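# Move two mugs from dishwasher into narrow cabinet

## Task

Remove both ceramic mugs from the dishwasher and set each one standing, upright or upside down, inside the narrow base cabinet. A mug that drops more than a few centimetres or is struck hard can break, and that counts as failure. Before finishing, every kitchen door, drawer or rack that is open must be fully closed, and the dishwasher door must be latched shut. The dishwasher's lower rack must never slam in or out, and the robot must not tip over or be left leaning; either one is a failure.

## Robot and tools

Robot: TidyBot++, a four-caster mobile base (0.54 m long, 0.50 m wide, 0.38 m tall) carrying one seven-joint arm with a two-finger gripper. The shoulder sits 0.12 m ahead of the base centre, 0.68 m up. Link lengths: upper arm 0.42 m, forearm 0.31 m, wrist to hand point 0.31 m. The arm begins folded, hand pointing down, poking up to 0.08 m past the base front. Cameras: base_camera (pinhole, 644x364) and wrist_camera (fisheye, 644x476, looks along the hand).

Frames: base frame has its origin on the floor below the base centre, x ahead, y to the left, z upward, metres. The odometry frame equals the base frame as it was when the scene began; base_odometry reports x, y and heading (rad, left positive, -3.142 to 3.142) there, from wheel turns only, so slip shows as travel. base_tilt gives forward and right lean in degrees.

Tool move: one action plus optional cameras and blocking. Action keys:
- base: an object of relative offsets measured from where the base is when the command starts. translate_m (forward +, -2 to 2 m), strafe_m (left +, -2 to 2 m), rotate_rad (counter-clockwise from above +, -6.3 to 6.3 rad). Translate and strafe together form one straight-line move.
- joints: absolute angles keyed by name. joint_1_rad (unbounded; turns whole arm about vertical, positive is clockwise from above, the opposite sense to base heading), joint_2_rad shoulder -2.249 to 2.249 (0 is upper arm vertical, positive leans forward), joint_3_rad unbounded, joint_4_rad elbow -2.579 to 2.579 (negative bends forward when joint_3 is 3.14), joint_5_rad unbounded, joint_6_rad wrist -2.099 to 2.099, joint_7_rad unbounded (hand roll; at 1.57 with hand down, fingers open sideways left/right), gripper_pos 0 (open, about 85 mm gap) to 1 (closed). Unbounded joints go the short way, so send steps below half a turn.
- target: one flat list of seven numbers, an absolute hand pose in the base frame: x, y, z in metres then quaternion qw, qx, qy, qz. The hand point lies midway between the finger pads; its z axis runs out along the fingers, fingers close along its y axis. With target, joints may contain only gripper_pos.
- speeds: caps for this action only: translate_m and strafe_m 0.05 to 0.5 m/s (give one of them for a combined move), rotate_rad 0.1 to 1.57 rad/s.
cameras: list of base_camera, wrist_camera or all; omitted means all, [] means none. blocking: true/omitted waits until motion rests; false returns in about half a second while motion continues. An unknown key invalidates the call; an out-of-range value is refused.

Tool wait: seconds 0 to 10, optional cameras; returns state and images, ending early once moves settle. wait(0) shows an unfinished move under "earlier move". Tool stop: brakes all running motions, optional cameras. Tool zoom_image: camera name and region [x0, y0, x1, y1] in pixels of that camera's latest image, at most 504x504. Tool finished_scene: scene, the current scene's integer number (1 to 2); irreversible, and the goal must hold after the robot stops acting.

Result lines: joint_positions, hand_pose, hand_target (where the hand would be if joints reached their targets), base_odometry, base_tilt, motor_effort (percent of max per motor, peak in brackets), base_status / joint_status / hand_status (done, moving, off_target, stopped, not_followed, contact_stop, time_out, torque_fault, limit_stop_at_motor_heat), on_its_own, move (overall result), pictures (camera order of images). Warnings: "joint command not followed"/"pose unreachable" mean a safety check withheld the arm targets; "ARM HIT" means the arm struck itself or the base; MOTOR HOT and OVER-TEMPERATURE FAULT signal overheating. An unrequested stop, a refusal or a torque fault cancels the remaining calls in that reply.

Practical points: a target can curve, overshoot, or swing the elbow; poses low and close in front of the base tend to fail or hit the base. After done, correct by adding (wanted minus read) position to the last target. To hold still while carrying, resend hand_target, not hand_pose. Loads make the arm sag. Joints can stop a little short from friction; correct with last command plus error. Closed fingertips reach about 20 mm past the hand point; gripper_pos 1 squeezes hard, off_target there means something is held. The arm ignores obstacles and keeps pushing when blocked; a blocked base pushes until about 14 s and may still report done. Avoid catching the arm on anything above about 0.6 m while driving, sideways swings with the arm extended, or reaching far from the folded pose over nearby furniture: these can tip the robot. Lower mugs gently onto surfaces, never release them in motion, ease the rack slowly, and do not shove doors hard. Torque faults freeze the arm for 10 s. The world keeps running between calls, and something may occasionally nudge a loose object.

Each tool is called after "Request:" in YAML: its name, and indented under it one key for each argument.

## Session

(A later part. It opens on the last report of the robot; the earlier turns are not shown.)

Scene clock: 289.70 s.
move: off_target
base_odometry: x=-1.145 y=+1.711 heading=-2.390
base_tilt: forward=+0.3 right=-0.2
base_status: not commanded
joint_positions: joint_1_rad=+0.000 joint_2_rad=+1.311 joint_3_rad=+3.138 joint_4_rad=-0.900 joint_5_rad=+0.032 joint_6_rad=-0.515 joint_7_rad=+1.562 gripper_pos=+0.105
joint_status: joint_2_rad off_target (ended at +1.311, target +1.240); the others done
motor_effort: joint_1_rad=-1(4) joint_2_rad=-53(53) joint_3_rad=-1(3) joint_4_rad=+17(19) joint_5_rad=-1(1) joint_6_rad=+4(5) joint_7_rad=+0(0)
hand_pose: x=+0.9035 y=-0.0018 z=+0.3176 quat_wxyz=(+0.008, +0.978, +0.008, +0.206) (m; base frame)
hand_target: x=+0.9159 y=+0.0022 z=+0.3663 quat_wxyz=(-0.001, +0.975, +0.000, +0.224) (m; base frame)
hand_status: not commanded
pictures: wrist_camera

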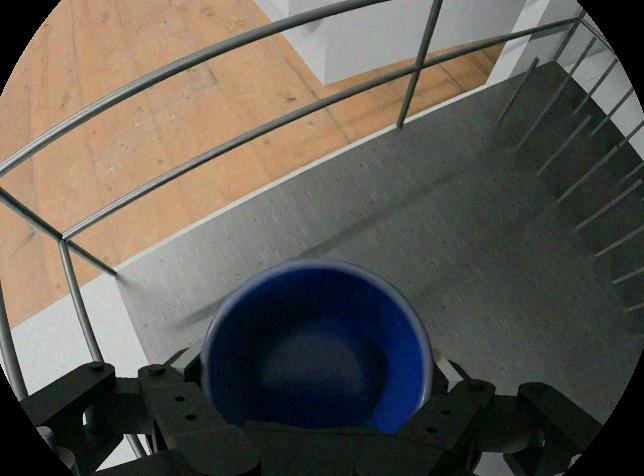

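Request:
move:
  joints: {"joint_2_rad":1.215,"joint_4_rad":-0.83,"joint_6_rad":-0.58}
  cameras: ["wrist_camera"]

Scene clock: 291.50 s.
move: off_target
base_odometry: x=-1.145 y=+1.711 heading=-2.390
base_tilt: forward=+0.3 right=-0.2
base_status: not commanded
joint_positions: joint_1_rad=+0.000 joint_2_rad=+1.285 joint_3_rad=+3.138 joint_4_rad=-0.860 joint_5_rad=+0.032 joint_6_rad=-0.551 joint_7_rad=+1.562 gripper_pos=+0.105
joint_status: joint_2_rad off_target (ended at +1.285, target +1.215); the others done
motor_effort: joint_1_rad=+0(2) joint_2_rad=-55(57) joint_3_rad=+0(2) joint_4_rad=+19(20) joint_5_rad=+0(1) joint_6_rad=+5(5) joint_7_rad=+0(1)
hand_pose: x=+0.9206 y=-0.0021 z=+0.3484 quat_wxyz=(+0.009, +0.975, +0.007, +0.221) (m; base frame)
hand_target: x=+0.9468 y=+0.0022 z=+0.4142 quat_wxyz=(-0.001, +0.967, +0.000, +0.255) (m; base frame)
hand_status: not commanded
pictures: wrist_camera

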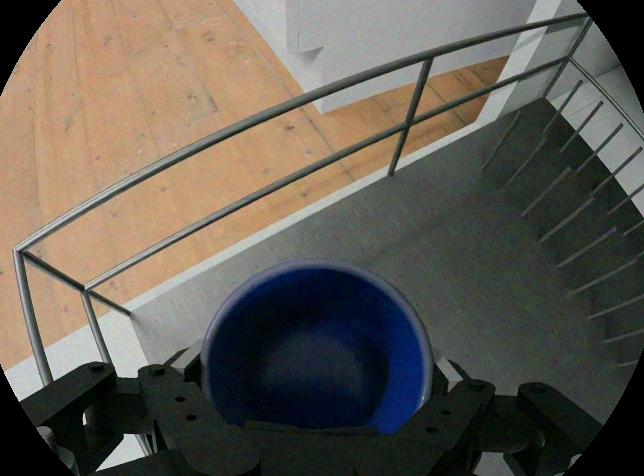

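Request:
move:
  base: {"strafe_m":-0.068}
  speeds: {"strafe_m":0.08}
  cameras: []

Request:
move:
  joints: {"joint_2_rad":1.26,"joint_4_rad":-0.72,"joint_6_rad":-0.645}
  cameras: ["wrist_camera"]

Scene clock: 296.87 s.
move: done
base_odometry: x=-1.192 y=+1.761 heading=-2.390
base_tilt: forward=+0.3 right=-0.2
base_status: done
joint_positions: joint_1_rad=+0.002 joint_2_rad=+1.285 joint_3_rad=+3.138 joint_4_rad=-0.860 joint_5_rad=+0.032 joint_6_rad=-0.552 joint_7_rad=+1.562 gripper_pos=+0.105
joint_status: not commanded
motor_effort: joint_1_rad=+0(5) joint_2_rad=-55(56) joint_3_rad=-1(2) joint_4_rad=+19(20) joint_5_rad=-1(1) joint_6_rad=+5(5) joint_7_rad=+0(1)
hand_pose: x=+0.9205 y=-0.0032 z=+0.3484 quat_wxyz=(+0.009, +0.975, +0.007, +0.220) (m; base frame)
hand_target: x=+0.9468 y=+0.0022 z=+0.4142 quat_wxyz=(-0.001, +0.967, +0.000, +0.255) (m; base frame)
hand_status: not commanded
pictures: none
No camera images: "cameras" was empty.

Scene clock: 298.10 s.
move: done
base_odometry: x=-1.192 y=+1.761 heading=-2.390
base_tilt: forward=+0.3 right=-0.2
base_status: not commanded
joint_positions: joint_1_rad=+0.002 joint_2_rad=+1.289 joint_3_rad=+3.138 joint_4_rad=-0.748 joint_5_rad=+0.032 joint_6_rad=-0.614 joint_7_rad=+1.562 gripper_pos=+0.105
joint_status: all done
motor_effort: joint_1_rad=+0(1) joint_2_rad=-56(57) joint_3_rad=-1(1) joint_4_rad=+20(21) joint_5_rad=+0(1) joint_6_rad=+6(6) joint_7_rad=+0(1)
hand_pose: x=+0.9503 y=-0.0039 z=+0.3824 quat_wxyz=(+0.010, +0.970, +0.006, +0.242) (m; base frame)
hand_target: x=+0.9618 y=+0.0022 z=+0.4148 quat_wxyz=(-0.001, +0.967, +0.000, +0.255) (m; base frame)
hand_status: not commanded
pictures: wrist_camera

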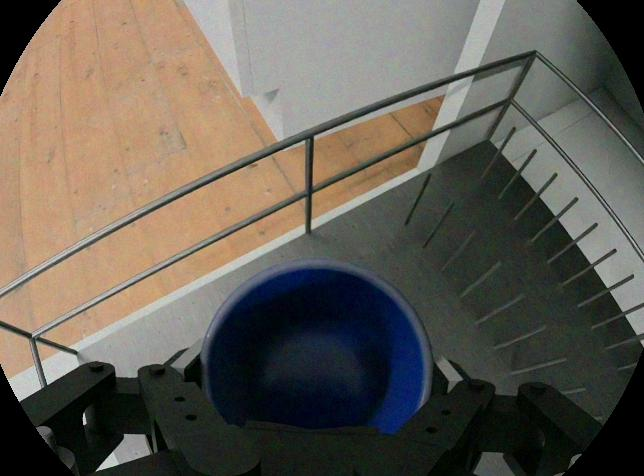

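Request:
move:
  joints: {"joint_2_rad":1.35,"joint_4_rad":-0.63,"joint_6_rad":-0.67}
  cameras: ["wrist_camera"]

Scene clock: 302.20 s.
move: done
base_odometry: x=-1.192 y=+1.761 heading=-2.390
base_tilt: forward=+0.3 right=-0.2
base_status: not commanded
joint_positions: joint_1_rad=+0.002 joint_2_rad=+1.385 joint_3_rad=+3.138 joint_4_rad=-0.661 joint_5_rad=+0.032 joint_6_rad=-0.640 joint_7_rad=+1.562 gripper_pos=+0.105
joint_status: all done
motor_effort: joint_1_rad=+0(0) joint_2_rad=-56(59) joint_3_rad=-1(1) joint_4_rad=+20(22) joint_5_rad=+0(1) joint_6_rad=+5(6) joint_7_rad=+0(1)
hand_pose: x=+0.9488 y=-0.0042 z=+0.3360 quat_wxyz=(+0.010, +0.974, +0.005, +0.225) (m; base frame)
hand_target: x=+0.9649 y=+0.0021 z=+0.3745 quat_wxyz=(-0.001, +0.970, +0.000, +0.243) (m; base frame)
hand_status: not commanded
pictures: wrist_camera

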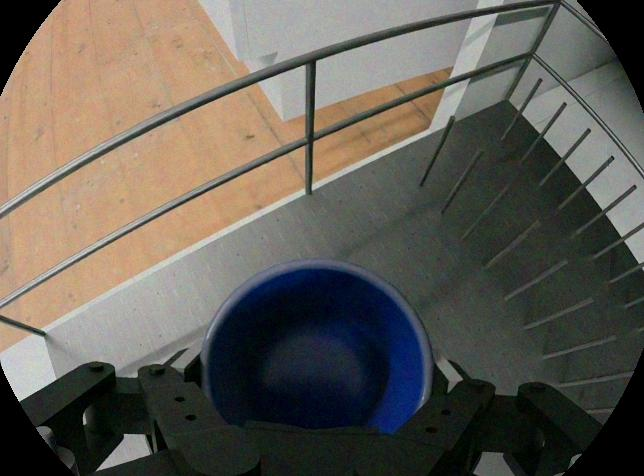

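Request:
move:
  joints: {"joint_2_rad":1.38,"joint_4_rad":-0.605,"joint_6_rad":-0.67}
  cameras: []

Request:
move:
  joints: {"joint_2_rad":1.395,"joint_4_rad":-0.59,"joint_6_rad":-0.675}
  cameras: []

Request:
move:
  joints: {"joint_2_rad":1.41,"joint_4_rad":-0.575,"joint_6_rad":-0.68}
  cameras: []

Request:
move:
  joints: {"joint_2_rad":1.425,"joint_4_rad":-0.565,"joint_6_rad":-0.68}
  cameras: ["wrist_camera"]

Scene clock: 304.27 s.
move: done
base_odometry: x=-1.192 y=+1.761 heading=-2.390
base_tilt: forward=+0.3 right=-0.2
base_status: not commanded
joint_positions: joint_1_rad=+0.002 joint_2_rad=+1.406 joint_3_rad=+3.138 joint_4_rad=-0.635 joint_5_rad=+0.032 joint_6_rad=-0.641 joint_7_rad=+1.562 gripper_pos=+0.105
joint_status: all done
motor_effort: joint_1_rad=+0(1) joint_2_rad=-57(58) joint_3_rad=-1(1) joint_4_rad=+20(21) joint_5_rad=-1(1) joint_6_rad=+5(6) joint_7_rad=-1(1)
hand_pose: x=+0.9524 y=-0.0042 z=+0.3295 quat_wxyz=(+0.010, +0.974, +0.005, +0.228) (m; base frame)
hand_target: x=+0.9655 y=+0.0021 z=+0.3599 quat_wxyz=(-0.001, +0.971, +0.000, +0.241) (m; base frame)
hand_status: not commanded
pictures: none
No camera images: "cameras" was empty.

Scene clock: 304.87 s.
move: done
base_odometry: x=-1.192 y=+1.761 heading=-2.390
base_tilt: forward=+0.3 right=-0.2
base_status: not commanded
joint_positions: joint_1_rad=+0.002 joint_2_rad=+1.419 joint_3_rad=+3.138 joint_4_rad=-0.620 joint_5_rad=+0.032 joint_6_rad=-0.645 joint_7_rad=+1.562 gripper_pos=+0.105
joint_status: all done
motor_effort: joint_1_rad=+0(0) joint_2_rad=-57(58) joint_3_rad=-1(1) joint_4_rad=+20(21) joint_5_rad=-1(1) joint_6_rad=+5(6) joint_7_rad=+0(1)
hand_pose: x=+0.9529 y=-0.0043 z=+0.3242 quat_wxyz=(+0.010, +0.974, +0.005, +0.227) (m; base frame)
hand_target: x=+0.9652 y=+0.0021 z=+0.3530 quat_wxyz=(-0.001, +0.971, +0.000, +0.238) (m; base frame)
hand_status: not commanded
pictures: none
No camera images: "cameras" was empty.

Scene clock: 305.50 s.
move: done
base_odometry: x=-1.192 y=+1.761 heading=-2.390
base_tilt: forward=+0.3 right=-0.2
base_status: not commanded
joint_positions: joint_1_rad=+0.002 joint_2_rad=+1.434 joint_3_rad=+3.138 joint_4_rad=-0.605 joint_5_rad=+0.032 joint_6_rad=-0.649 joint_7_rad=+1.562 gripper_pos=+0.105
joint_status: all done
motor_effort: joint_1_rad=+0(1) joint_2_rad=-57(58) joint_3_rad=-1(1) joint_4_rad=+20(21) joint_5_rad=+0(1) joint_6_rad=+5(6) joint_7_rad=+0(1)
hand_pose: x=+0.9529 y=-0.0043 z=+0.3177 quat_wxyz=(+0.010, +0.974, +0.005, +0.225) (m; base frame)
hand_target: x=+0.9649 y=+0.0021 z=+0.3461 quat_wxyz=(-0.001, +0.972, +0.000, +0.236) (m; base frame)
hand_status: not commanded
pictures: none
No camera images: "cameras" was empty.

Scene clock: 306.07 s.
move: done
base_odometry: x=-1.192 y=+1.761 heading=-2.390
base_tilt: forward=+0.3 right=-0.2
base_status: not commanded
joint_positions: joint_1_rad=+0.002 joint_2_rad=+1.439 joint_3_rad=+3.138 joint_4_rad=-0.594 joint_5_rad=+0.032 joint_6_rad=-0.650 joint_7_rad=+1.562 gripper_pos=+0.105
joint_status: all done
motor_effort: joint_1_rad=+0(0) joint_2_rad=-56(58) joint_3_rad=-1(1) joint_4_rad=+19(21) joint_5_rad=+0(1) joint_6_rad=+5(6) joint_7_rad=-1(1)
hand_pose: x=+0.9551 y=-0.0044 z=+0.3175 quat_wxyz=(+0.010, +0.974, +0.005, +0.227) (m; base frame)
hand_target: x=+0.9639 y=+0.0021 z=+0.3377 quat_wxyz=(-0.001, +0.972, +0.000, +0.234) (m; base frame)
hand_status: not commanded
pictures: wrist_camera

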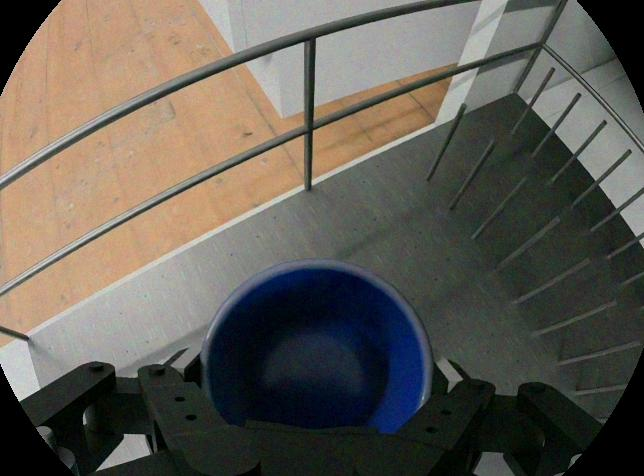

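Request:
move:
  joints: {"joint_2_rad":1.435,"joint_4_rad":-0.56,"joint_6_rad":-0.68}
  cameras: []

Request:
move:
  joints: {"gripper_pos":0.0}
  cameras: ["wrist_camera"]

Scene clock: 307.30 s.
move: done
base_odometry: x=-1.192 y=+1.761 heading=-2.390
base_tilt: forward=+0.3 right=-0.2
base_status: not commanded
joint_positions: joint_1_rad=+0.002 joint_2_rad=+1.442 joint_3_rad=+3.138 joint_4_rad=-0.589 joint_5_rad=+0.032 joint_6_rad=-0.652 joint_7_rad=+1.562 gripper_pos=+0.105
joint_status: all done
motor_effort: joint_1_rad=+0(0) joint_2_rad=-55(56) joint_3_rad=+0(1) joint_4_rad=+19(19) joint_5_rad=+0(0) joint_6_rad=+5(6) joint_7_rad=+0(1)
hand_pose: x=+0.9558 y=-0.0044 z=+0.3174 quat_wxyz=(+0.010, +0.974, +0.005, +0.227) (m; base frame)
hand_target: x=+0.9624 y=+0.0021 z=+0.3314 quat_wxyz=(-0.001, +0.973, +0.000, +0.231) (m; base frame)
hand_status: not commanded
pictures: none
No camera images: "cameras" was empty.

Scene clock: 308.17 s.
move: done
base_odometry: x=-1.192 y=+1.761 heading=-2.390
base_tilt: forward=+0.3 right=-0.2
base_status: not commanded
joint_positions: joint_1_rad=+0.002 joint_2_rad=+1.443 joint_3_rad=+3.138 joint_4_rad=-0.583 joint_5_rad=+0.032 joint_6_rad=-0.652 joint_7_rad=+1.562 gripper_pos=+0.000
joint_status: all done
motor_effort: joint_1_rad=+0(1) joint_2_rad=-53(56) joint_3_rad=-1(1) joint_4_rad=+18(20) joint_5_rad=-1(1) joint_6_rad=+4(5) joint_7_rad=-1(1)
hand_pose: x=+0.9580 y=-0.0044 z=+0.3190 quat_wxyz=(+0.010, +0.973, +0.005, +0.230) (m; base frame)
hand_target: x=+0.9624 y=+0.0021 z=+0.3314 quat_wxyz=(-0.001, +0.973, +0.000, +0.231) (m; base frame)
hand_status: not commanded
pictures: wrist_camera

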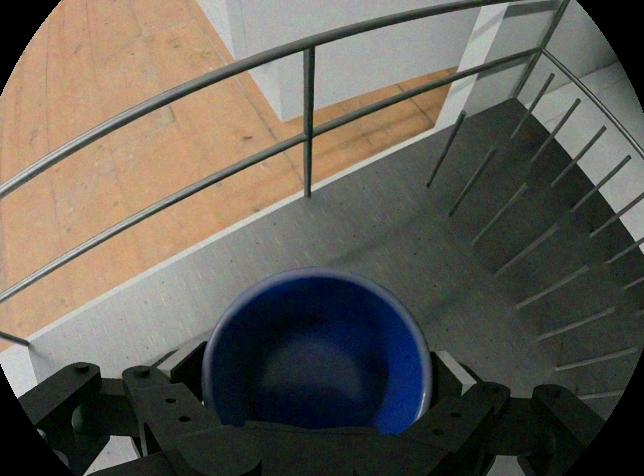

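Request:
move:
  joints: {"joint_2_rad":1.405,"joint_4_rad":-0.695,"joint_6_rad":-0.49}
  cameras: ["wrist_camera"]

Request:
move:
  joints: {"joint_2_rad":1.368,"joint_4_rad":-0.855,"joint_6_rad":-0.265}
  cameras: ["wrist_camera"]

Scene clock: 314.97 s.
move: done
base_odometry: x=-1.192 y=+1.761 heading=-2.390
base_tilt: forward=+0.3 right=-0.2
base_status: not commanded
joint_positions: joint_1_rad=+0.002 joint_2_rad=+1.443 joint_3_rad=+3.138 joint_4_rad=-0.680 joint_5_rad=+0.032 joint_6_rad=-0.530 joint_7_rad=+1.562 gripper_pos=+0.000
joint_status: all done
motor_effort: joint_1_rad=+0(1) joint_2_rad=-52(54) joint_3_rad=-1(1) joint_4_rad=+17(19) joint_5_rad=-1(1) joint_6_rad=+4(5) joint_7_rad=-1(1)
hand_pose: x=+0.9501 y=-0.0033 z=+0.2957 quat_wxyz=(+0.009, +0.970, +0.006, +0.242) (m; base frame)
hand_target: x=+0.9685 y=+0.0021 z=+0.3274 quat_wxyz=(-0.001, +0.962, -0.001, +0.272) (m; base frame)
hand_status: not commanded
pictures: wrist_camera

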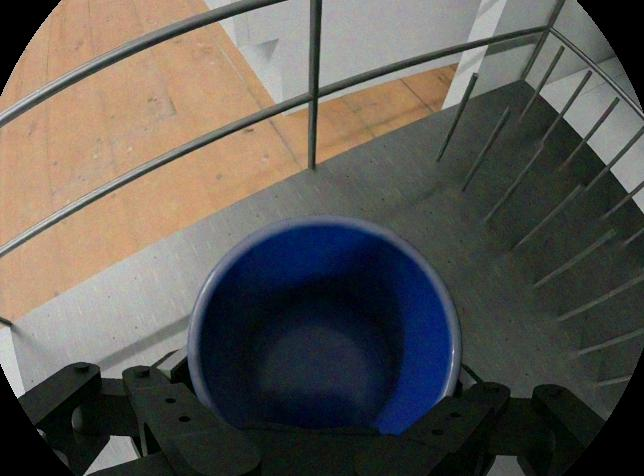

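Scene clock: 316.37 s.
move: off_target
base_odometry: x=-1.192 y=+1.761 heading=-2.390
base_tilt: forward=+0.3 right=-0.2
base_status: not commanded
joint_positions: joint_1_rad=+0.002 joint_2_rad=+1.410 joint_3_rad=+3.138 joint_4_rad=-0.829 joint_5_rad=+0.032 joint_6_rad=-0.304 joint_7_rad=+1.562 gripper_pos=+0.000
joint_status: joint_2_rad off_target (ended at +1.410, target +1.368); the others done
motor_effort: joint_1_rad=-3(3) joint_2_rad=-49(53) joint_3_rad=-2(3) joint_4_rad=+16(18) joint_5_rad=-1(1) joint_6_rad=+5(5) joint_7_rad=+0(1)
hand_pose: x=+0.9565 y=-0.0011 z=+0.2974 quat_wxyz=(+0.006, +0.955, +0.008, +0.295) (m; base frame)
hand_target: x=+0.9703 y=+0.0022 z=+0.3286 quat_wxyz=(-0.001, +0.947, -0.001, +0.321) (m; base frame)
hand_status: not commanded
pictures: wrist_camera

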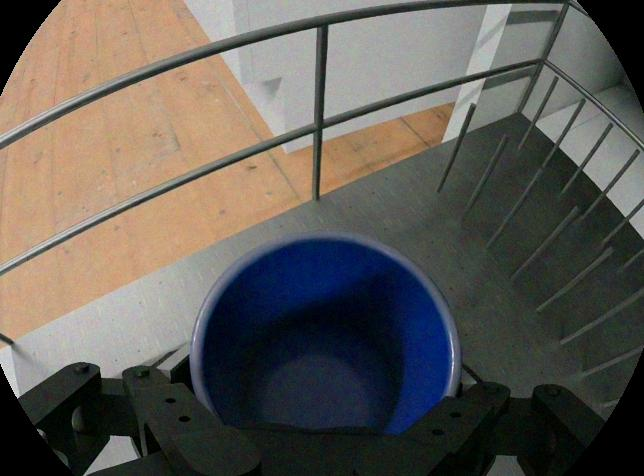

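Request:
move:
  joints: {"joint_2_rad":1.33,"joint_4_rad":-0.865,"joint_6_rad":-0.26}
  cameras: ["wrist_camera"]

Scene clock: 318.03 s.
move: off_target
base_odometry: x=-1.192 y=+1.761 heading=-2.390
base_tilt: forward=+0.3 right=-0.2
base_status: not commanded
joint_positions: joint_1_rad=+0.002 joint_2_rad=+1.386 joint_3_rad=+3.138 joint_4_rad=-0.848 joint_5_rad=+0.032 joint_6_rad=-0.301 joint_7_rad=+1.562 gripper_pos=+0.000
joint_status: joint_2_rad off_target (ended at +1.386, target +1.330); the others done
motor_effort: joint_1_rad=-1(3) joint_2_rad=-52(54) joint_3_rad=-2(3) joint_4_rad=+17(18) joint_5_rad=-1(1) joint_6_rad=+6(6) joint_7_rad=+0(1)
hand_pose: x=+0.9577 y=-0.0011 z=+0.3099 quat_wxyz=(+0.006, +0.954, +0.008, +0.299) (m; base frame)
hand_target: x=+0.9800 y=+0.0022 z=+0.3577 quat_wxyz=(-0.001, +0.942, +0.000, +0.337) (m; base frame)
hand_status: not commanded
pictures: wrist_camera

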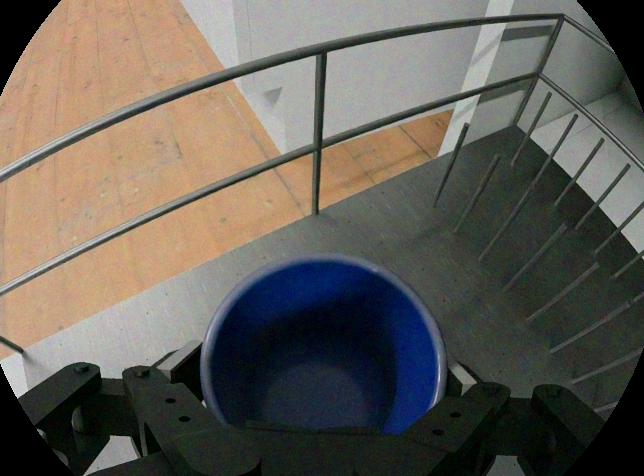

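Request:
move:
  joints: {"joint_2_rad":1.315,"joint_4_rad":-0.99,"joint_6_rad":-0.045}
  base: {"strafe_m":-0.004}
  cameras: ["wrist_camera"]

Scene clock: 320.87 s.
move: off_target
base_odometry: x=-1.194 y=+1.764 heading=-2.390
base_tilt: forward=+0.3 right=-0.2
base_status: done
joint_positions: joint_1_rad=+0.001 joint_2_rad=+1.367 joint_3_rad=+3.138 joint_4_rad=-0.971 joint_5_rad=+0.032 joint_6_rad=-0.086 joint_7_rad=+1.562 gripper_pos=+0.000
joint_status: joint_2_rad off_target (ended at +1.367, target +1.315); the others done
motor_effort: joint_1_rad=+0(7) joint_2_rad=-50(53) joint_3_rad=-1(3) joint_4_rad=+16(19) joint_5_rad=-1(1) joint_6_rad=+6(6) joint_7_rad=+0(1)
hand_pose: x=+0.9622 y=+0.0016 z=+0.3143 quat_wxyz=(+0.004, +0.936, +0.010, +0.351) (m; base frame)
hand_target: x=+0.9809 y=+0.0022 z=+0.3589 quat_wxyz=(-0.001, +0.923, -0.001, +0.386) (m; base frame)
hand_status: not commanded
pictures: wrist_camera

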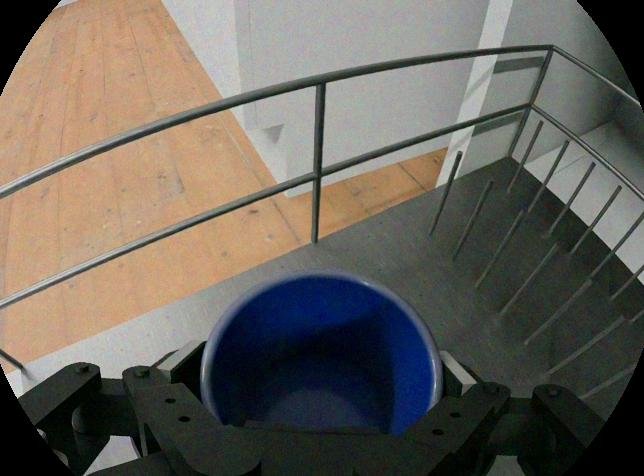

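Request:
move:
  joints: {"joint_2_rad":1.31,"joint_4_rad":-1.08,"joint_6_rad":0.12}
  base: {"strafe_m":-0.002}
  cameras: ["wrist_camera"]

Scene clock: 322.93 s.
move: off_target
base_odometry: x=-1.196 y=+1.765 heading=-2.390
base_tilt: forward=+0.3 right=-0.2
base_status: done
joint_positions: joint_1_rad=+0.001 joint_2_rad=+1.361 joint_3_rad=+3.138 joint_4_rad=-1.062 joint_5_rad=+0.032 joint_6_rad=+0.080 joint_7_rad=+1.562 gripper_pos=+0.000
joint_status: joint_2_rad off_target (ended at +1.361, target +1.310); the others done
motor_effort: joint_1_rad=+0(5) joint_2_rad=-50(51) joint_3_rad=-1(3) joint_4_rad=+15(16) joint_5_rad=-1(1) joint_6_rad=+6(7) joint_7_rad=+0(1)
hand_pose: x=+0.9606 y=+0.0033 z=+0.3159 quat_wxyz=(+0.002, +0.921, +0.011, +0.389) (m; base frame)
hand_target: x=+0.9784 y=+0.0022 z=+0.3603 quat_wxyz=(-0.001, +0.907, -0.001, +0.422) (m; base frame)
hand_status: not commanded
pictures: wrist_camera

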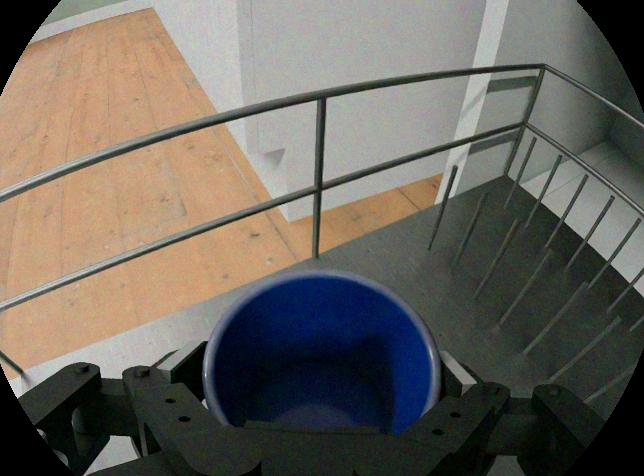

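Request:
move:
  joints: {"gripper_pos":0.35}
  cameras: ["wrist_camera"]

Request:
move:
  joints: {"joint_2_rad":1.26,"joint_4_rad":-1.10,"joint_6_rad":0.09}
  cameras: ["wrist_camera"]

Scene clock: 324.43 s.
move: off_target
base_odometry: x=-1.196 y=+1.765 heading=-2.390
base_tilt: forward=+0.3 right=-0.2
base_status: not commanded
joint_positions: joint_1_rad=+0.001 joint_2_rad=+1.359 joint_3_rad=+3.138 joint_4_rad=-1.063 joint_5_rad=+0.032 joint_6_rad=+0.082 joint_7_rad=+1.562 gripper_pos=+0.105
joint_status: gripper_pos off_target (ended at +0.105, target +0.350)
motor_effort: joint_1_rad=+0(4) joint_2_rad=-51(52) joint_3_rad=-1(3) joint_4_rad=+15(16) joint_5_rad=-1(1) joint_6_rad=+7(7) joint_7_rad=+0(1)
hand_pose: x=+0.9613 y=+0.0032 z=+0.3176 quat_wxyz=(+0.002, +0.921, +0.011, +0.390) (m; base frame)
hand_target: x=+0.9784 y=+0.0022 z=+0.3603 quat_wxyz=(-0.001, +0.907, -0.001, +0.422) (m; base frame)
hand_status: not commanded
pictures: wrist_camera

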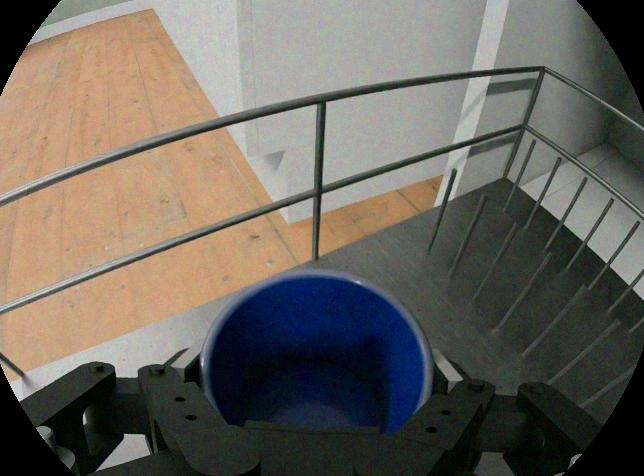

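Scene clock: 325.17 s.
move: off_target
base_odometry: x=-1.196 y=+1.765 heading=-2.390
base_tilt: forward=+0.3 right=-0.2
base_status: not commanded
joint_positions: joint_1_rad=+0.001 joint_2_rad=+1.339 joint_3_rad=+3.138 joint_4_rad=-1.096 joint_5_rad=+0.032 joint_6_rad=+0.081 joint_7_rad=+1.562 gripper_pos=+0.105
joint_status: joint_2_rad off_target (ended at +1.339, target +1.260); the others done
motor_effort: joint_1_rad=+0(1) joint_2_rad=-54(55) joint_3_rad=-1(1) joint_4_rad=+17(18) joint_5_rad=-1(1) joint_6_rad=+8(9) joint_7_rad=-1(1)
hand_pose: x=+0.9533 y=+0.0033 z=+0.3199 quat_wxyz=(+0.002, +0.923, +0.011, +0.384) (m; base frame)
hand_target: x=+0.9793 y=+0.0022 z=+0.3870 quat_wxyz=(-0.001, +0.907, +0.000, +0.422) (m; base frame)
hand_status: not commanded
pictures: wrist_camera

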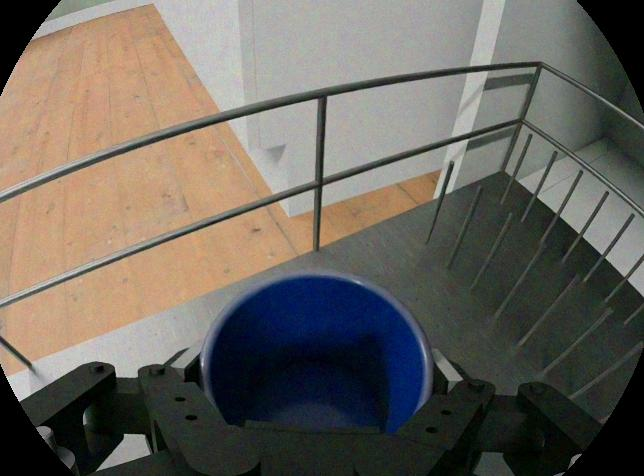

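Request:
move:
  joints: {"joint_2_rad":1.12,"joint_4_rad":-1.155,"joint_6_rad":0.02}
  cameras: ["wrist_camera"]

Request:
move:
  joints: {"joint_2_rad":0.94,"joint_4_rad":-1.165,"joint_6_rad":-0.14}
  cameras: ["wrist_camera"]

Scene clock: 328.63 s.
move: off_target
base_odometry: x=-1.196 y=+1.765 heading=-2.390
base_tilt: forward=+0.3 right=-0.2
base_status: not commanded
joint_positions: joint_1_rad=+0.001 joint_2_rad=+1.173 joint_3_rad=+3.138 joint_4_rad=-1.153 joint_5_rad=+0.032 joint_6_rad=+0.040 joint_7_rad=+1.562 gripper_pos=+0.105
joint_status: joint_2_rad off_target (ended at +1.173, target +1.120); the others done
motor_effort: joint_1_rad=-1(1) joint_2_rad=-54(57) joint_3_rad=-1(1) joint_4_rad=+20(20) joint_5_rad=-1(1) joint_6_rad=+9(9) joint_7_rad=+0(1)
hand_pose: x=+0.9709 y=+0.0029 z=+0.4252 quat_wxyz=(+0.003, +0.910, +0.011, +0.415) (m; base frame)
hand_target: x=+0.9785 y=+0.0023 z=+0.4649 quat_wxyz=(-0.001, +0.903, +0.000, +0.429) (m; base frame)
hand_status: not commanded
pictures: wrist_camera

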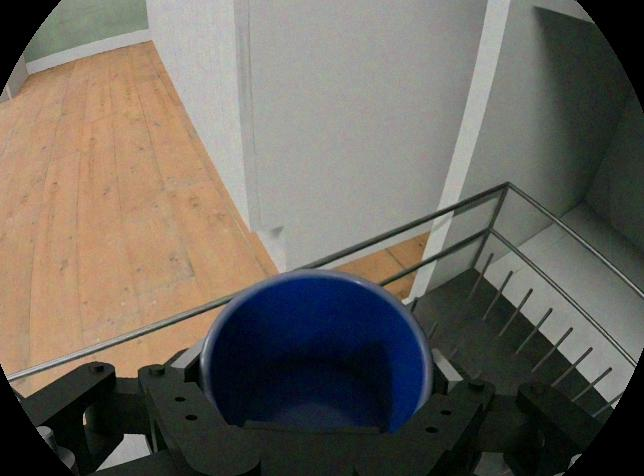

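Scene clock: 330.17 s.
move: off_target
base_odometry: x=-1.196 y=+1.765 heading=-2.390
base_tilt: forward=+0.3 right=-0.2
base_status: not commanded
joint_positions: joint_1_rad=+0.001 joint_2_rad=+0.990 joint_3_rad=+3.138 joint_4_rad=-1.167 joint_5_rad=+0.032 joint_6_rad=-0.115 joint_7_rad=+1.562 gripper_pos=+0.105
joint_status: joint_2_rad off_target (ended at +0.990, target +0.940); the others done
motor_effort: joint_1_rad=+0(0) joint_2_rad=-52(59) joint_3_rad=-1(1) joint_4_rad=+22(22) joint_5_rad=-1(1) joint_6_rad=+9(10) joint_7_rad=+0(1)
hand_pose: x=+0.9706 y=+0.0015 z=+0.5384 quat_wxyz=(+0.005, +0.907, +0.010, +0.422) (m; base frame)
hand_target: x=+0.9725 y=+0.0023 z=+0.5756 quat_wxyz=(-0.001, +0.901, +0.000, +0.433) (m; base frame)
hand_status: not commanded
pictures: wrist_camera

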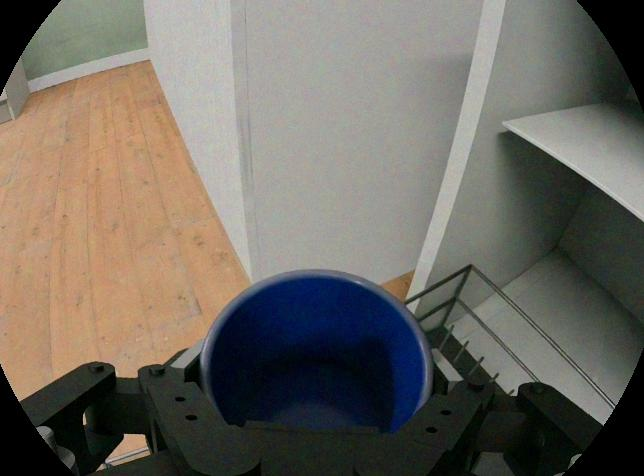

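Request:
move:
  joints: {"joint_2_rad":0.5,"joint_4_rad":-1.85,"joint_6_rad":0.05}
  cameras: []

Request:
move:
  joints: {"joint_2_rad":-0.13,"joint_4_rad":-2.276,"joint_6_rad":-0.14}
  base: {"translate_m":-0.141,"strafe_m":0.368}
  speeds: {"strafe_m":0.3}
  cameras: ["base_camera"]

Request:
move:
  base: {"translate_m":0.47,"strafe_m":0.447}
  speeds: {"strafe_m":0.4}
  cameras: ["base_camera"]

Scene clock: 334.90 s.
move: off_target
base_odometry: x=-1.196 y=+1.765 heading=-2.390
base_tilt: forward=+0.3 right=-0.2
base_status: not commanded
joint_positions: joint_1_rad=+0.001 joint_2_rad=+0.564 joint_3_rad=+3.138 joint_4_rad=-1.843 joint_5_rad=+0.032 joint_6_rad=-0.001 joint_7_rad=+1.562 gripper_pos=+0.105
joint_status: joint_2_rad off_target (ended at +0.564, target +0.500); the others done
motor_effort: joint_1_rad=+0(1) joint_2_rad=-37(53) joint_3_rad=-1(1) joint_4_rad=+18(22) joint_5_rad=-1(1) joint_6_rad=+8(9) joint_7_rad=+0(1)
hand_pose: x=+0.7633 y=+0.0029 z=+0.5733 quat_wxyz=(+0.003, +0.933, +0.012, +0.359) (m; base frame)
hand_target: x=+0.7765 y=+0.0023 z=+0.6228 quat_wxyz=(-0.001, +0.913, +0.000, +0.409) (m; base frame)
hand_status: not commanded
pictures: none
No camera images: "cameras" was empty.

Scene clock: 337.17 s.
move: off_target
base_odometry: x=-0.841 y=+1.593 heading=-2.390
base_tilt: forward=+0.2 right=-0.2
base_status: done
joint_positions: joint_1_rad=+0.002 joint_2_rad=-0.087 joint_3_rad=+3.138 joint_4_rad=-2.274 joint_5_rad=+0.032 joint_6_rad=-0.115 joint_7_rad=+1.562 gripper_pos=+0.105
joint_status: joint_2_rad off_target (ended at -0.087, target -0.130); the others done
motor_effort: joint_1_rad=+0(3) joint_2_rad=-15(40) joint_3_rad=+0(3) joint_4_rad=+21(22) joint_5_rad=-1(1) joint_6_rad=+9(10) joint_7_rad=+0(1)
hand_pose: x=+0.5706 y=+0.0011 z=+0.7115 quat_wxyz=(+0.006, +0.913, +0.011, +0.408) (m; base frame)
hand_target: x=+0.5632 y=+0.0021 z=+0.7239 quat_wxyz=(+0.000, +0.910, +0.000, +0.415) (m; base frame)
hand_status: not commanded
pictures: base_camera

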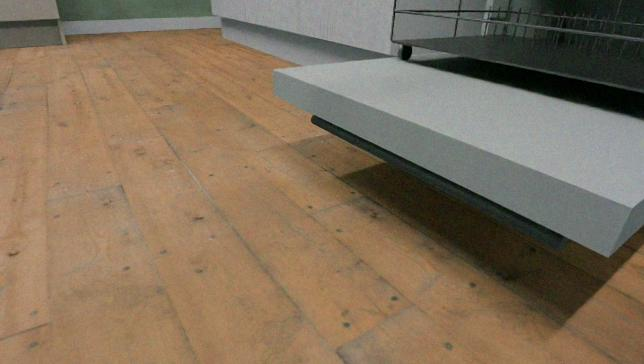

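Scene clock: 339.97 s.
move: done
base_odometry: x=-0.879 y=+0.945 heading=-2.389
base_tilt: forward=+0.3 right=-0.2
base_status: done
joint_positions: joint_1_rad=+0.002 joint_2_rad=-0.088 joint_3_rad=+3.138 joint_4_rad=-2.274 joint_5_rad=+0.032 joint_6_rad=-0.117 joint_7_rad=+1.562 gripper_pos=+0.105
joint_status: not commanded
motor_effort: joint_1_rad=+0(1) joint_2_rad=-16(17) joint_3_rad=+0(1) joint_4_rad=+21(22) joint_5_rad=-1(1) joint_6_rad=+8(10) joint_7_rad=+0(1)
hand_pose: x=+0.5702 y=+0.0011 z=+0.7114 quat_wxyz=(+0.006, +0.913, +0.011, +0.407) (m; base frame)
hand_target: x=+0.5632 y=+0.0021 z=+0.7239 quat_wxyz=(+0.000, +0.910, +0.000, +0.415) (m; base frame)
hand_status: not commanded
pictures: base_camera

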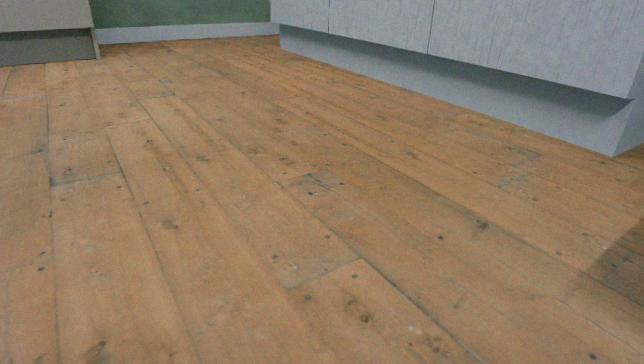

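Request:
move:
  base: {"rotate_rad":-2.644}
  cameras: []

Request:
move:
  base: {"translate_m":0.2,"strafe_m":0.137}
  cameras: ["base_camera"]

Request:
move:
  joints: {"joint_2_rad":0.6,"joint_4_rad":-1.9,"joint_6_rad":0.15}
  cameras: ["wrist_camera"]

Request:
move:
  joints: {"joint_2_rad":1.22,"joint_4_rad":-1.50,"joint_6_rad":0.50}
  cameras: ["wrist_camera"]

Scene clock: 345.50 s.
move: done
base_odometry: x=-0.879 y=+0.945 heading=+1.250
base_tilt: forward=+0.3 right=-0.2
base_status: done
joint_positions: joint_1_rad=+0.002 joint_2_rad=-0.088 joint_3_rad=+3.138 joint_4_rad=-2.274 joint_5_rad=+0.032 joint_6_rad=-0.117 joint_7_rad=+1.562 gripper_pos=+0.105
joint_status: not commanded
motor_effort: joint_1_rad=+0(2) joint_2_rad=-16(17) joint_3_rad=+0(2) joint_4_rad=+20(21) joint_5_rad=-1(1) joint_6_rad=+8(9) joint_7_rad=-1(1)
hand_pose: x=+0.5702 y=+0.0011 z=+0.7114 quat_wxyz=(+0.006, +0.913, +0.011, +0.407) (m; base frame)
hand_target: x=+0.5632 y=+0.0021 z=+0.7239 quat_wxyz=(+0.000, +0.910, +0.000, +0.415) (m; base frame)
hand_status: not commanded
pictures: none
No camera images: "cameras" was empty.

Scene clock: 347.23 s.
move: done
base_odometry: x=-0.946 y=+1.178 heading=+1.250
base_tilt: forward=+0.3 right=-0.2
base_status: done
joint_positions: joint_1_rad=+0.002 joint_2_rad=-0.090 joint_3_rad=+3.138 joint_4_rad=-2.275 joint_5_rad=+0.032 joint_6_rad=-0.118 joint_7_rad=+1.562 gripper_pos=+0.105
joint_status: not commanded
motor_effort: joint_1_rad=+0(1) joint_2_rad=-16(18) joint_3_rad=+0(1) joint_4_rad=+21(22) joint_5_rad=-1(1) joint_6_rad=+8(9) joint_7_rad=+0(1)
hand_pose: x=+0.5696 y=+0.0010 z=+0.7115 quat_wxyz=(+0.006, +0.913, +0.011, +0.407) (m; base frame)
hand_target: x=+0.5632 y=+0.0021 z=+0.7239 quat_wxyz=(+0.000, +0.910, +0.000, +0.415) (m; base frame)
hand_status: not commanded
pictures: base_camera

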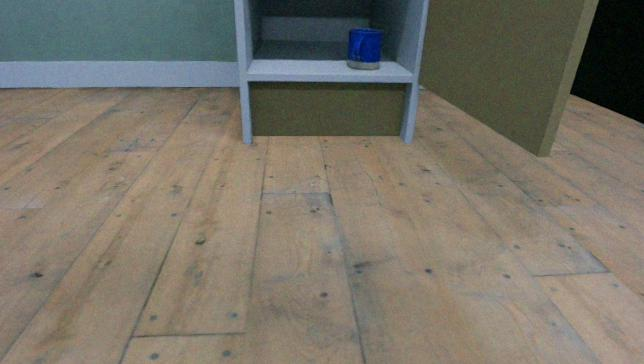

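Scene clock: 349.23 s.
move: done
base_odometry: x=-0.946 y=+1.178 heading=+1.250
base_tilt: forward=+0.3 right=-0.2
base_status: not commanded
joint_positions: joint_1_rad=+0.002 joint_2_rad=+0.615 joint_3_rad=+3.138 joint_4_rad=-1.935 joint_5_rad=+0.032 joint_6_rad=+0.099 joint_7_rad=+1.562 gripper_pos=+0.105
joint_status: all done
motor_effort: joint_1_rad=+0(1) joint_2_rad=-36(39) joint_3_rad=-1(1) joint_4_rad=+15(22) joint_5_rad=-1(1) joint_6_rad=+7(9) joint_7_rad=+0(1)
hand_pose: x=+0.7353 y=+0.0035 z=+0.5247 quat_wxyz=(+0.001, +0.941, +0.012, +0.338) (m; base frame)
hand_target: x=+0.7662 y=+0.0023 z=+0.5585 quat_wxyz=(-0.001, +0.923, +0.000, +0.386) (m; base frame)
hand_status: not commanded
pictures: wrist_camera

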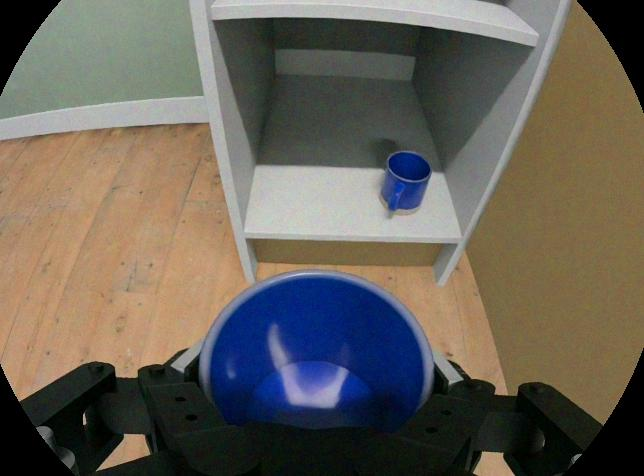

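Scene clock: 351.33 s.
move: done
base_odometry: x=-0.946 y=+1.178 heading=+1.250
base_tilt: forward=+0.3 right=-0.2
base_status: not commanded
joint_positions: joint_1_rad=+0.002 joint_2_rad=+1.249 joint_3_rad=+3.138 joint_4_rad=-1.533 joint_5_rad=+0.032 joint_6_rad=+0.447 joint_7_rad=+1.562 gripper_pos=+0.105
joint_status: all done
motor_effort: joint_1_rad=+0(1) joint_2_rad=-48(50) joint_3_rad=-1(1) joint_4_rad=+12(16) joint_5_rad=-1(1) joint_6_rad=+8(9) joint_7_rad=+0(1)
hand_pose: x=+0.8538 y=+0.0066 z=+0.3057 quat_wxyz=(-0.004, +0.920, +0.011, +0.393) (m; base frame)
hand_target: x=+0.8907 y=+0.0023 z=+0.3514 quat_wxyz=(-0.001, +0.896, +0.000, +0.445) (m; base frame)
hand_status: not commanded
pictures: wrist_camera

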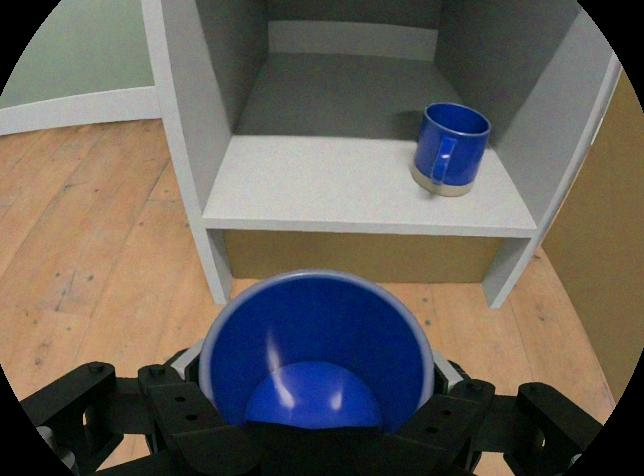

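Request:
move:
  base: {"translate_m":0.15,"strafe_m":0.01}
  speeds: {"translate_m":0.15}
  cameras: ["wrist_camera"]

Scene clock: 357.13 s.
move: done
base_odometry: x=-0.908 y=+1.324 heading=+1.250
base_tilt: forward=+0.3 right=-0.2
base_status: done
joint_positions: joint_1_rad=+0.002 joint_2_rad=+1.249 joint_3_rad=+3.138 joint_4_rad=-1.524 joint_5_rad=+0.032 joint_6_rad=+0.453 joint_7_rad=+1.562 gripper_pos=+0.105
joint_status: not commanded
motor_effort: joint_1_rad=+0(3) joint_2_rad=-48(49) joint_3_rad=-1(2) joint_4_rad=+11(14) joint_5_rad=-1(1) joint_6_rad=+9(9) joint_7_rad=+0(1)
hand_pose: x=+0.8591 y=+0.0067 z=+0.3097 quat_wxyz=(-0.004, +0.917, +0.011, +0.399) (m; base frame)
hand_target: x=+0.8907 y=+0.0023 z=+0.3514 quat_wxyz=(-0.001, +0.896, +0.000, +0.445) (m; base frame)
hand_status: not commanded
pictures: wrist_camera

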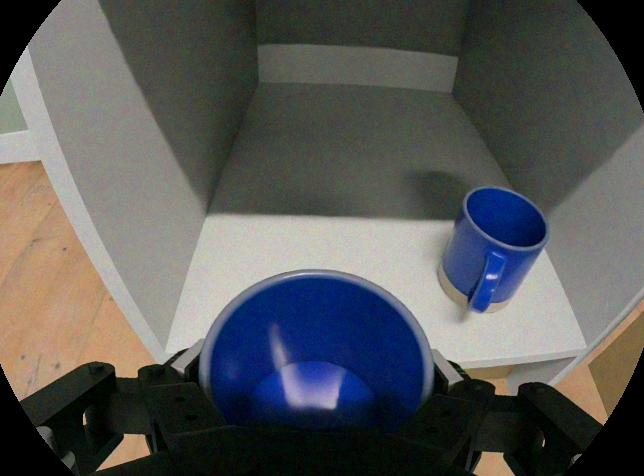

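Request:
move:
  base: {"translate_m":0.16,"strafe_m":0.015}
  speeds: {"translate_m":0.15}
  cameras: ["wrist_camera"]

Scene clock: 360.73 s.
move: done
base_odometry: x=-0.872 y=+1.480 heading=+1.250
base_tilt: forward=+0.3 right=-0.2
base_status: done
joint_positions: joint_1_rad=+0.002 joint_2_rad=+1.249 joint_3_rad=+3.138 joint_4_rad=-1.522 joint_5_rad=+0.032 joint_6_rad=+0.454 joint_7_rad=+1.562 gripper_pos=+0.105
joint_status: not commanded
motor_effort: joint_1_rad=+0(1) joint_2_rad=-48(49) joint_3_rad=-1(1) joint_4_rad=+12(14) joint_5_rad=-1(1) joint_6_rad=+9(9) joint_7_rad=+0(1)
hand_pose: x=+0.8604 y=+0.0067 z=+0.3105 quat_wxyz=(-0.004, +0.916, +0.011, +0.401) (m; base frame)
hand_target: x=+0.8907 y=+0.0023 z=+0.3514 quat_wxyz=(-0.001, +0.896, +0.000, +0.445) (m; base frame)
hand_status: not commanded
pictures: wrist_camera

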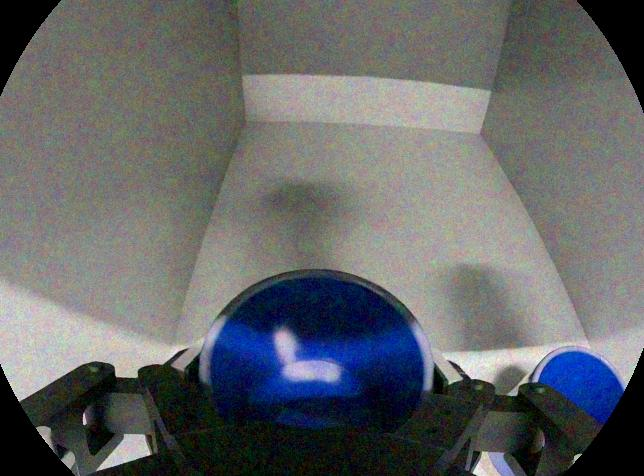

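Request:
move:
  base: {"strafe_m":0.015}
  speeds: {"strafe_m":0.1}
  cameras: []

Request:
move:
  joints: {"joint_2_rad":1.30,"joint_4_rad":-1.455,"joint_6_rad":0.53}
  cameras: ["wrist_camera"]

Request:
move:
  joints: {"joint_2_rad":1.345,"joint_4_rad":-1.42,"joint_6_rad":0.55}
  cameras: ["wrist_camera"]

Scene clock: 364.43 s.
move: done
base_odometry: x=-0.886 y=+1.485 heading=+1.250
base_tilt: forward=+0.3 right=-0.2
base_status: done
joint_positions: joint_1_rad=-0.003 joint_2_rad=+1.249 joint_3_rad=+3.138 joint_4_rad=-1.522 joint_5_rad=+0.032 joint_6_rad=+0.455 joint_7_rad=+1.562 gripper_pos=+0.105
joint_status: not commanded
motor_effort: joint_1_rad=+0(4) joint_2_rad=-48(49) joint_3_rad=-1(3) joint_4_rad=+12(13) joint_5_rad=-1(1) joint_6_rad=+8(9) joint_7_rad=+0(1)
hand_pose: x=+0.8604 y=+0.0100 z=+0.3106 quat_wxyz=(-0.005, +0.916, +0.014, +0.401) (m; base frame)
hand_target: x=+0.8907 y=+0.0023 z=+0.3514 quat_wxyz=(-0.001, +0.896, +0.000, +0.445) (m; base frame)
hand_status: not commanded
pictures: none
No camera images: "cameras" was empty.

Scene clock: 365.43 s.
move: done
base_odometry: x=-0.886 y=+1.485 heading=+1.250
base_tilt: forward=+0.3 right=-0.2
base_status: not commanded
joint_positions: joint_1_rad=-0.003 joint_2_rad=+1.328 joint_3_rad=+3.138 joint_4_rad=-1.482 joint_5_rad=+0.032 joint_6_rad=+0.483 joint_7_rad=+1.562 gripper_pos=+0.105
joint_status: all done
motor_effort: joint_1_rad=+0(0) joint_2_rad=-48(51) joint_3_rad=-1(1) joint_4_rad=+11(13) joint_5_rad=-1(1) joint_6_rad=+9(9) joint_7_rad=+0(1)
hand_pose: x=+0.8564 y=+0.0102 z=+0.2725 quat_wxyz=(-0.005, +0.918, +0.013, +0.396) (m; base frame)
hand_target: x=+0.8900 y=+0.0022 z=+0.3138 quat_wxyz=(-0.001, +0.897, -0.001, +0.442) (m; base frame)
hand_status: not commanded
pictures: wrist_camera

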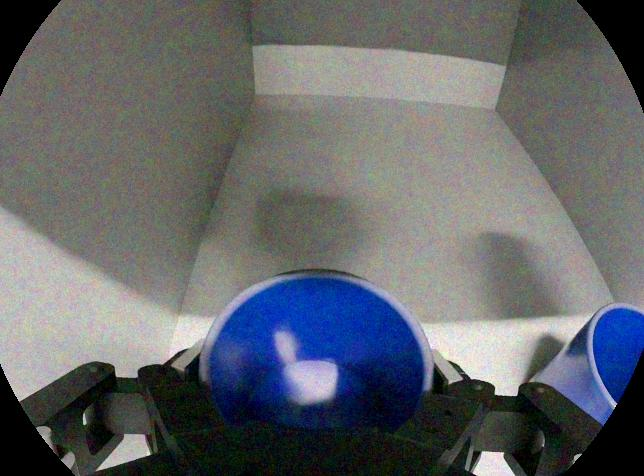

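Scene clock: 366.23 s.
move: done
base_odometry: x=-0.886 y=+1.485 heading=+1.250
base_tilt: forward=+0.3 right=-0.2
base_status: not commanded
joint_positions: joint_1_rad=-0.003 joint_2_rad=+1.366 joint_3_rad=+3.138 joint_4_rad=-1.447 joint_5_rad=+0.032 joint_6_rad=+0.502 joint_7_rad=+1.562 gripper_pos=+0.105
joint_status: all done
motor_effort: joint_1_rad=+0(0) joint_2_rad=-48(50) joint_3_rad=-1(1) joint_4_rad=+12(13) joint_5_rad=-1(1) joint_6_rad=+8(9) joint_7_rad=+0(1)
hand_pose: x=+0.8623 y=+0.0104 z=+0.2600 quat_wxyz=(-0.005, +0.915, +0.013, +0.404) (m; base frame)
hand_target: x=+0.8936 y=+0.0022 z=+0.2967 quat_wxyz=(-0.001, +0.895, -0.001, +0.447) (m; base frame)
hand_status: not commanded
pictures: wrist_camera

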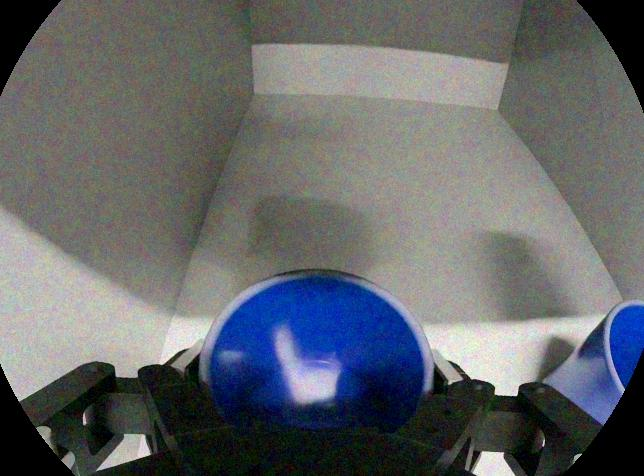

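Request:
zoom_image:
  camera: "wrist_camera"
  region: [420, 280, 644, 476]

Scaled by 2.250.

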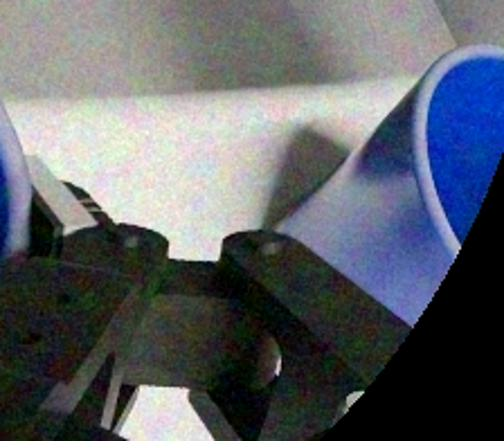

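Request:
move:
  base: {"strafe_m":0.007}
  speeds: {"strafe_m":0.05}
  cameras: ["wrist_camera"]

Request:
move:
  joints: {"joint_2_rad":1.365,"joint_4_rad":-1.405,"joint_6_rad":0.55}
  cameras: ["wrist_camera"]

Request:
move:
  joints: {"joint_2_rad":1.38,"joint_4_rad":-1.395,"joint_6_rad":0.555}
  cameras: ["wrist_camera"]

Scene clock: 369.10 s.
move: done
base_odometry: x=-0.893 y=+1.488 heading=+1.250
base_tilt: forward=+0.3 right=-0.2
base_status: done
joint_positions: joint_1_rad=-0.004 joint_2_rad=+1.366 joint_3_rad=+3.138 joint_4_rad=-1.447 joint_5_rad=+0.032 joint_6_rad=+0.502 joint_7_rad=+1.562 gripper_pos=+0.105
joint_status: not commanded
motor_effort: joint_1_rad=+0(4) joint_2_rad=-48(49) joint_3_rad=-1(3) joint_4_rad=+12(12) joint_5_rad=-1(1) joint_6_rad=+8(9) joint_7_rad=+0(1)
hand_pose: x=+0.8623 y=+0.0111 z=+0.2600 quat_wxyz=(-0.006, +0.915, +0.014, +0.404) (m; base frame)
hand_target: x=+0.8936 y=+0.0022 z=+0.2967 quat_wxyz=(-0.001, +0.895, -0.001, +0.447) (m; base frame)
hand_status: not commanded
pictures: wrist_camera

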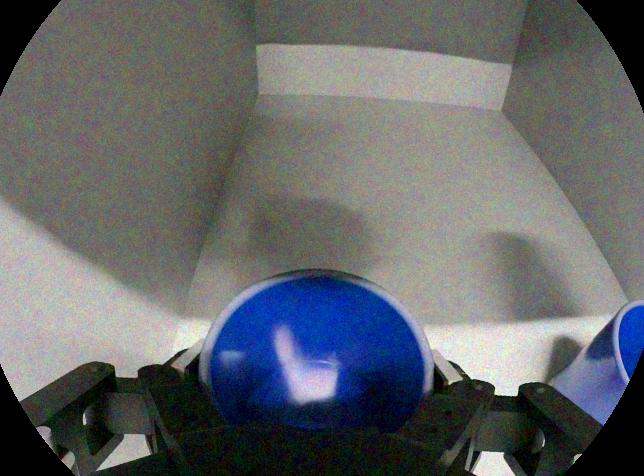

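Scene clock: 369.77 s.
move: done
base_odometry: x=-0.893 y=+1.488 heading=+1.250
base_tilt: forward=+0.3 right=-0.2
base_status: not commanded
joint_positions: joint_1_rad=-0.004 joint_2_rad=+1.384 joint_3_rad=+3.138 joint_4_rad=-1.432 joint_5_rad=+0.032 joint_6_rad=+0.502 joint_7_rad=+1.562 gripper_pos=+0.105
joint_status: all done
motor_effort: joint_1_rad=+0(1) joint_2_rad=-48(50) joint_3_rad=-1(1) joint_4_rad=+11(12) joint_5_rad=-1(1) joint_6_rad=+9(9) joint_7_rad=+0(1)
hand_pose: x=+0.8623 y=+0.0111 z=+0.2518 quat_wxyz=(-0.006, +0.915, +0.014, +0.402) (m; base frame)
hand_target: x=+0.8930 y=+0.0022 z=+0.2867 quat_wxyz=(-0.001, +0.896, -0.001, +0.445) (m; base frame)
hand_status: not commanded
pictures: wrist_camera

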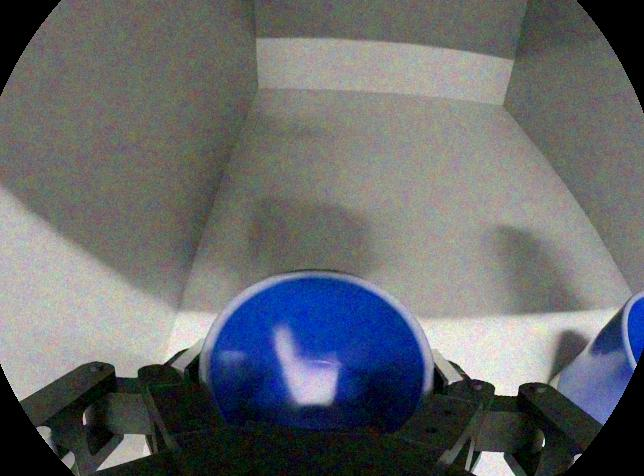

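Scene clock: 370.40 s.
move: done
base_odometry: x=-0.893 y=+1.488 heading=+1.250
base_tilt: forward=+0.3 right=-0.2
base_status: not commanded
joint_positions: joint_1_rad=-0.004 joint_2_rad=+1.398 joint_3_rad=+3.138 joint_4_rad=-1.423 joint_5_rad=+0.032 joint_6_rad=+0.507 joint_7_rad=+1.562 gripper_pos=+0.105
joint_status: all done
motor_effort: joint_1_rad=+0(0) joint_2_rad=-48(49) joint_3_rad=-1(1) joint_4_rad=+11(12) joint_5_rad=-1(1) joint_6_rad=+9(9) joint_7_rad=+0(1)
hand_pose: x=+0.8615 y=+0.0111 z=+0.2452 quat_wxyz=(-0.006, +0.916, +0.014, +0.402) (m; base frame)
hand_target: x=+0.8928 y=+0.0022 z=+0.2800 quat_wxyz=(-0.001, +0.896, -0.001, +0.445) (m; base frame)
hand_status: not commanded
pictures: wrist_camera

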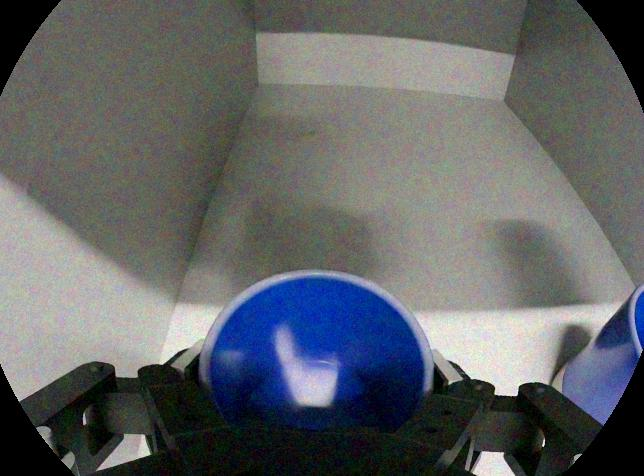

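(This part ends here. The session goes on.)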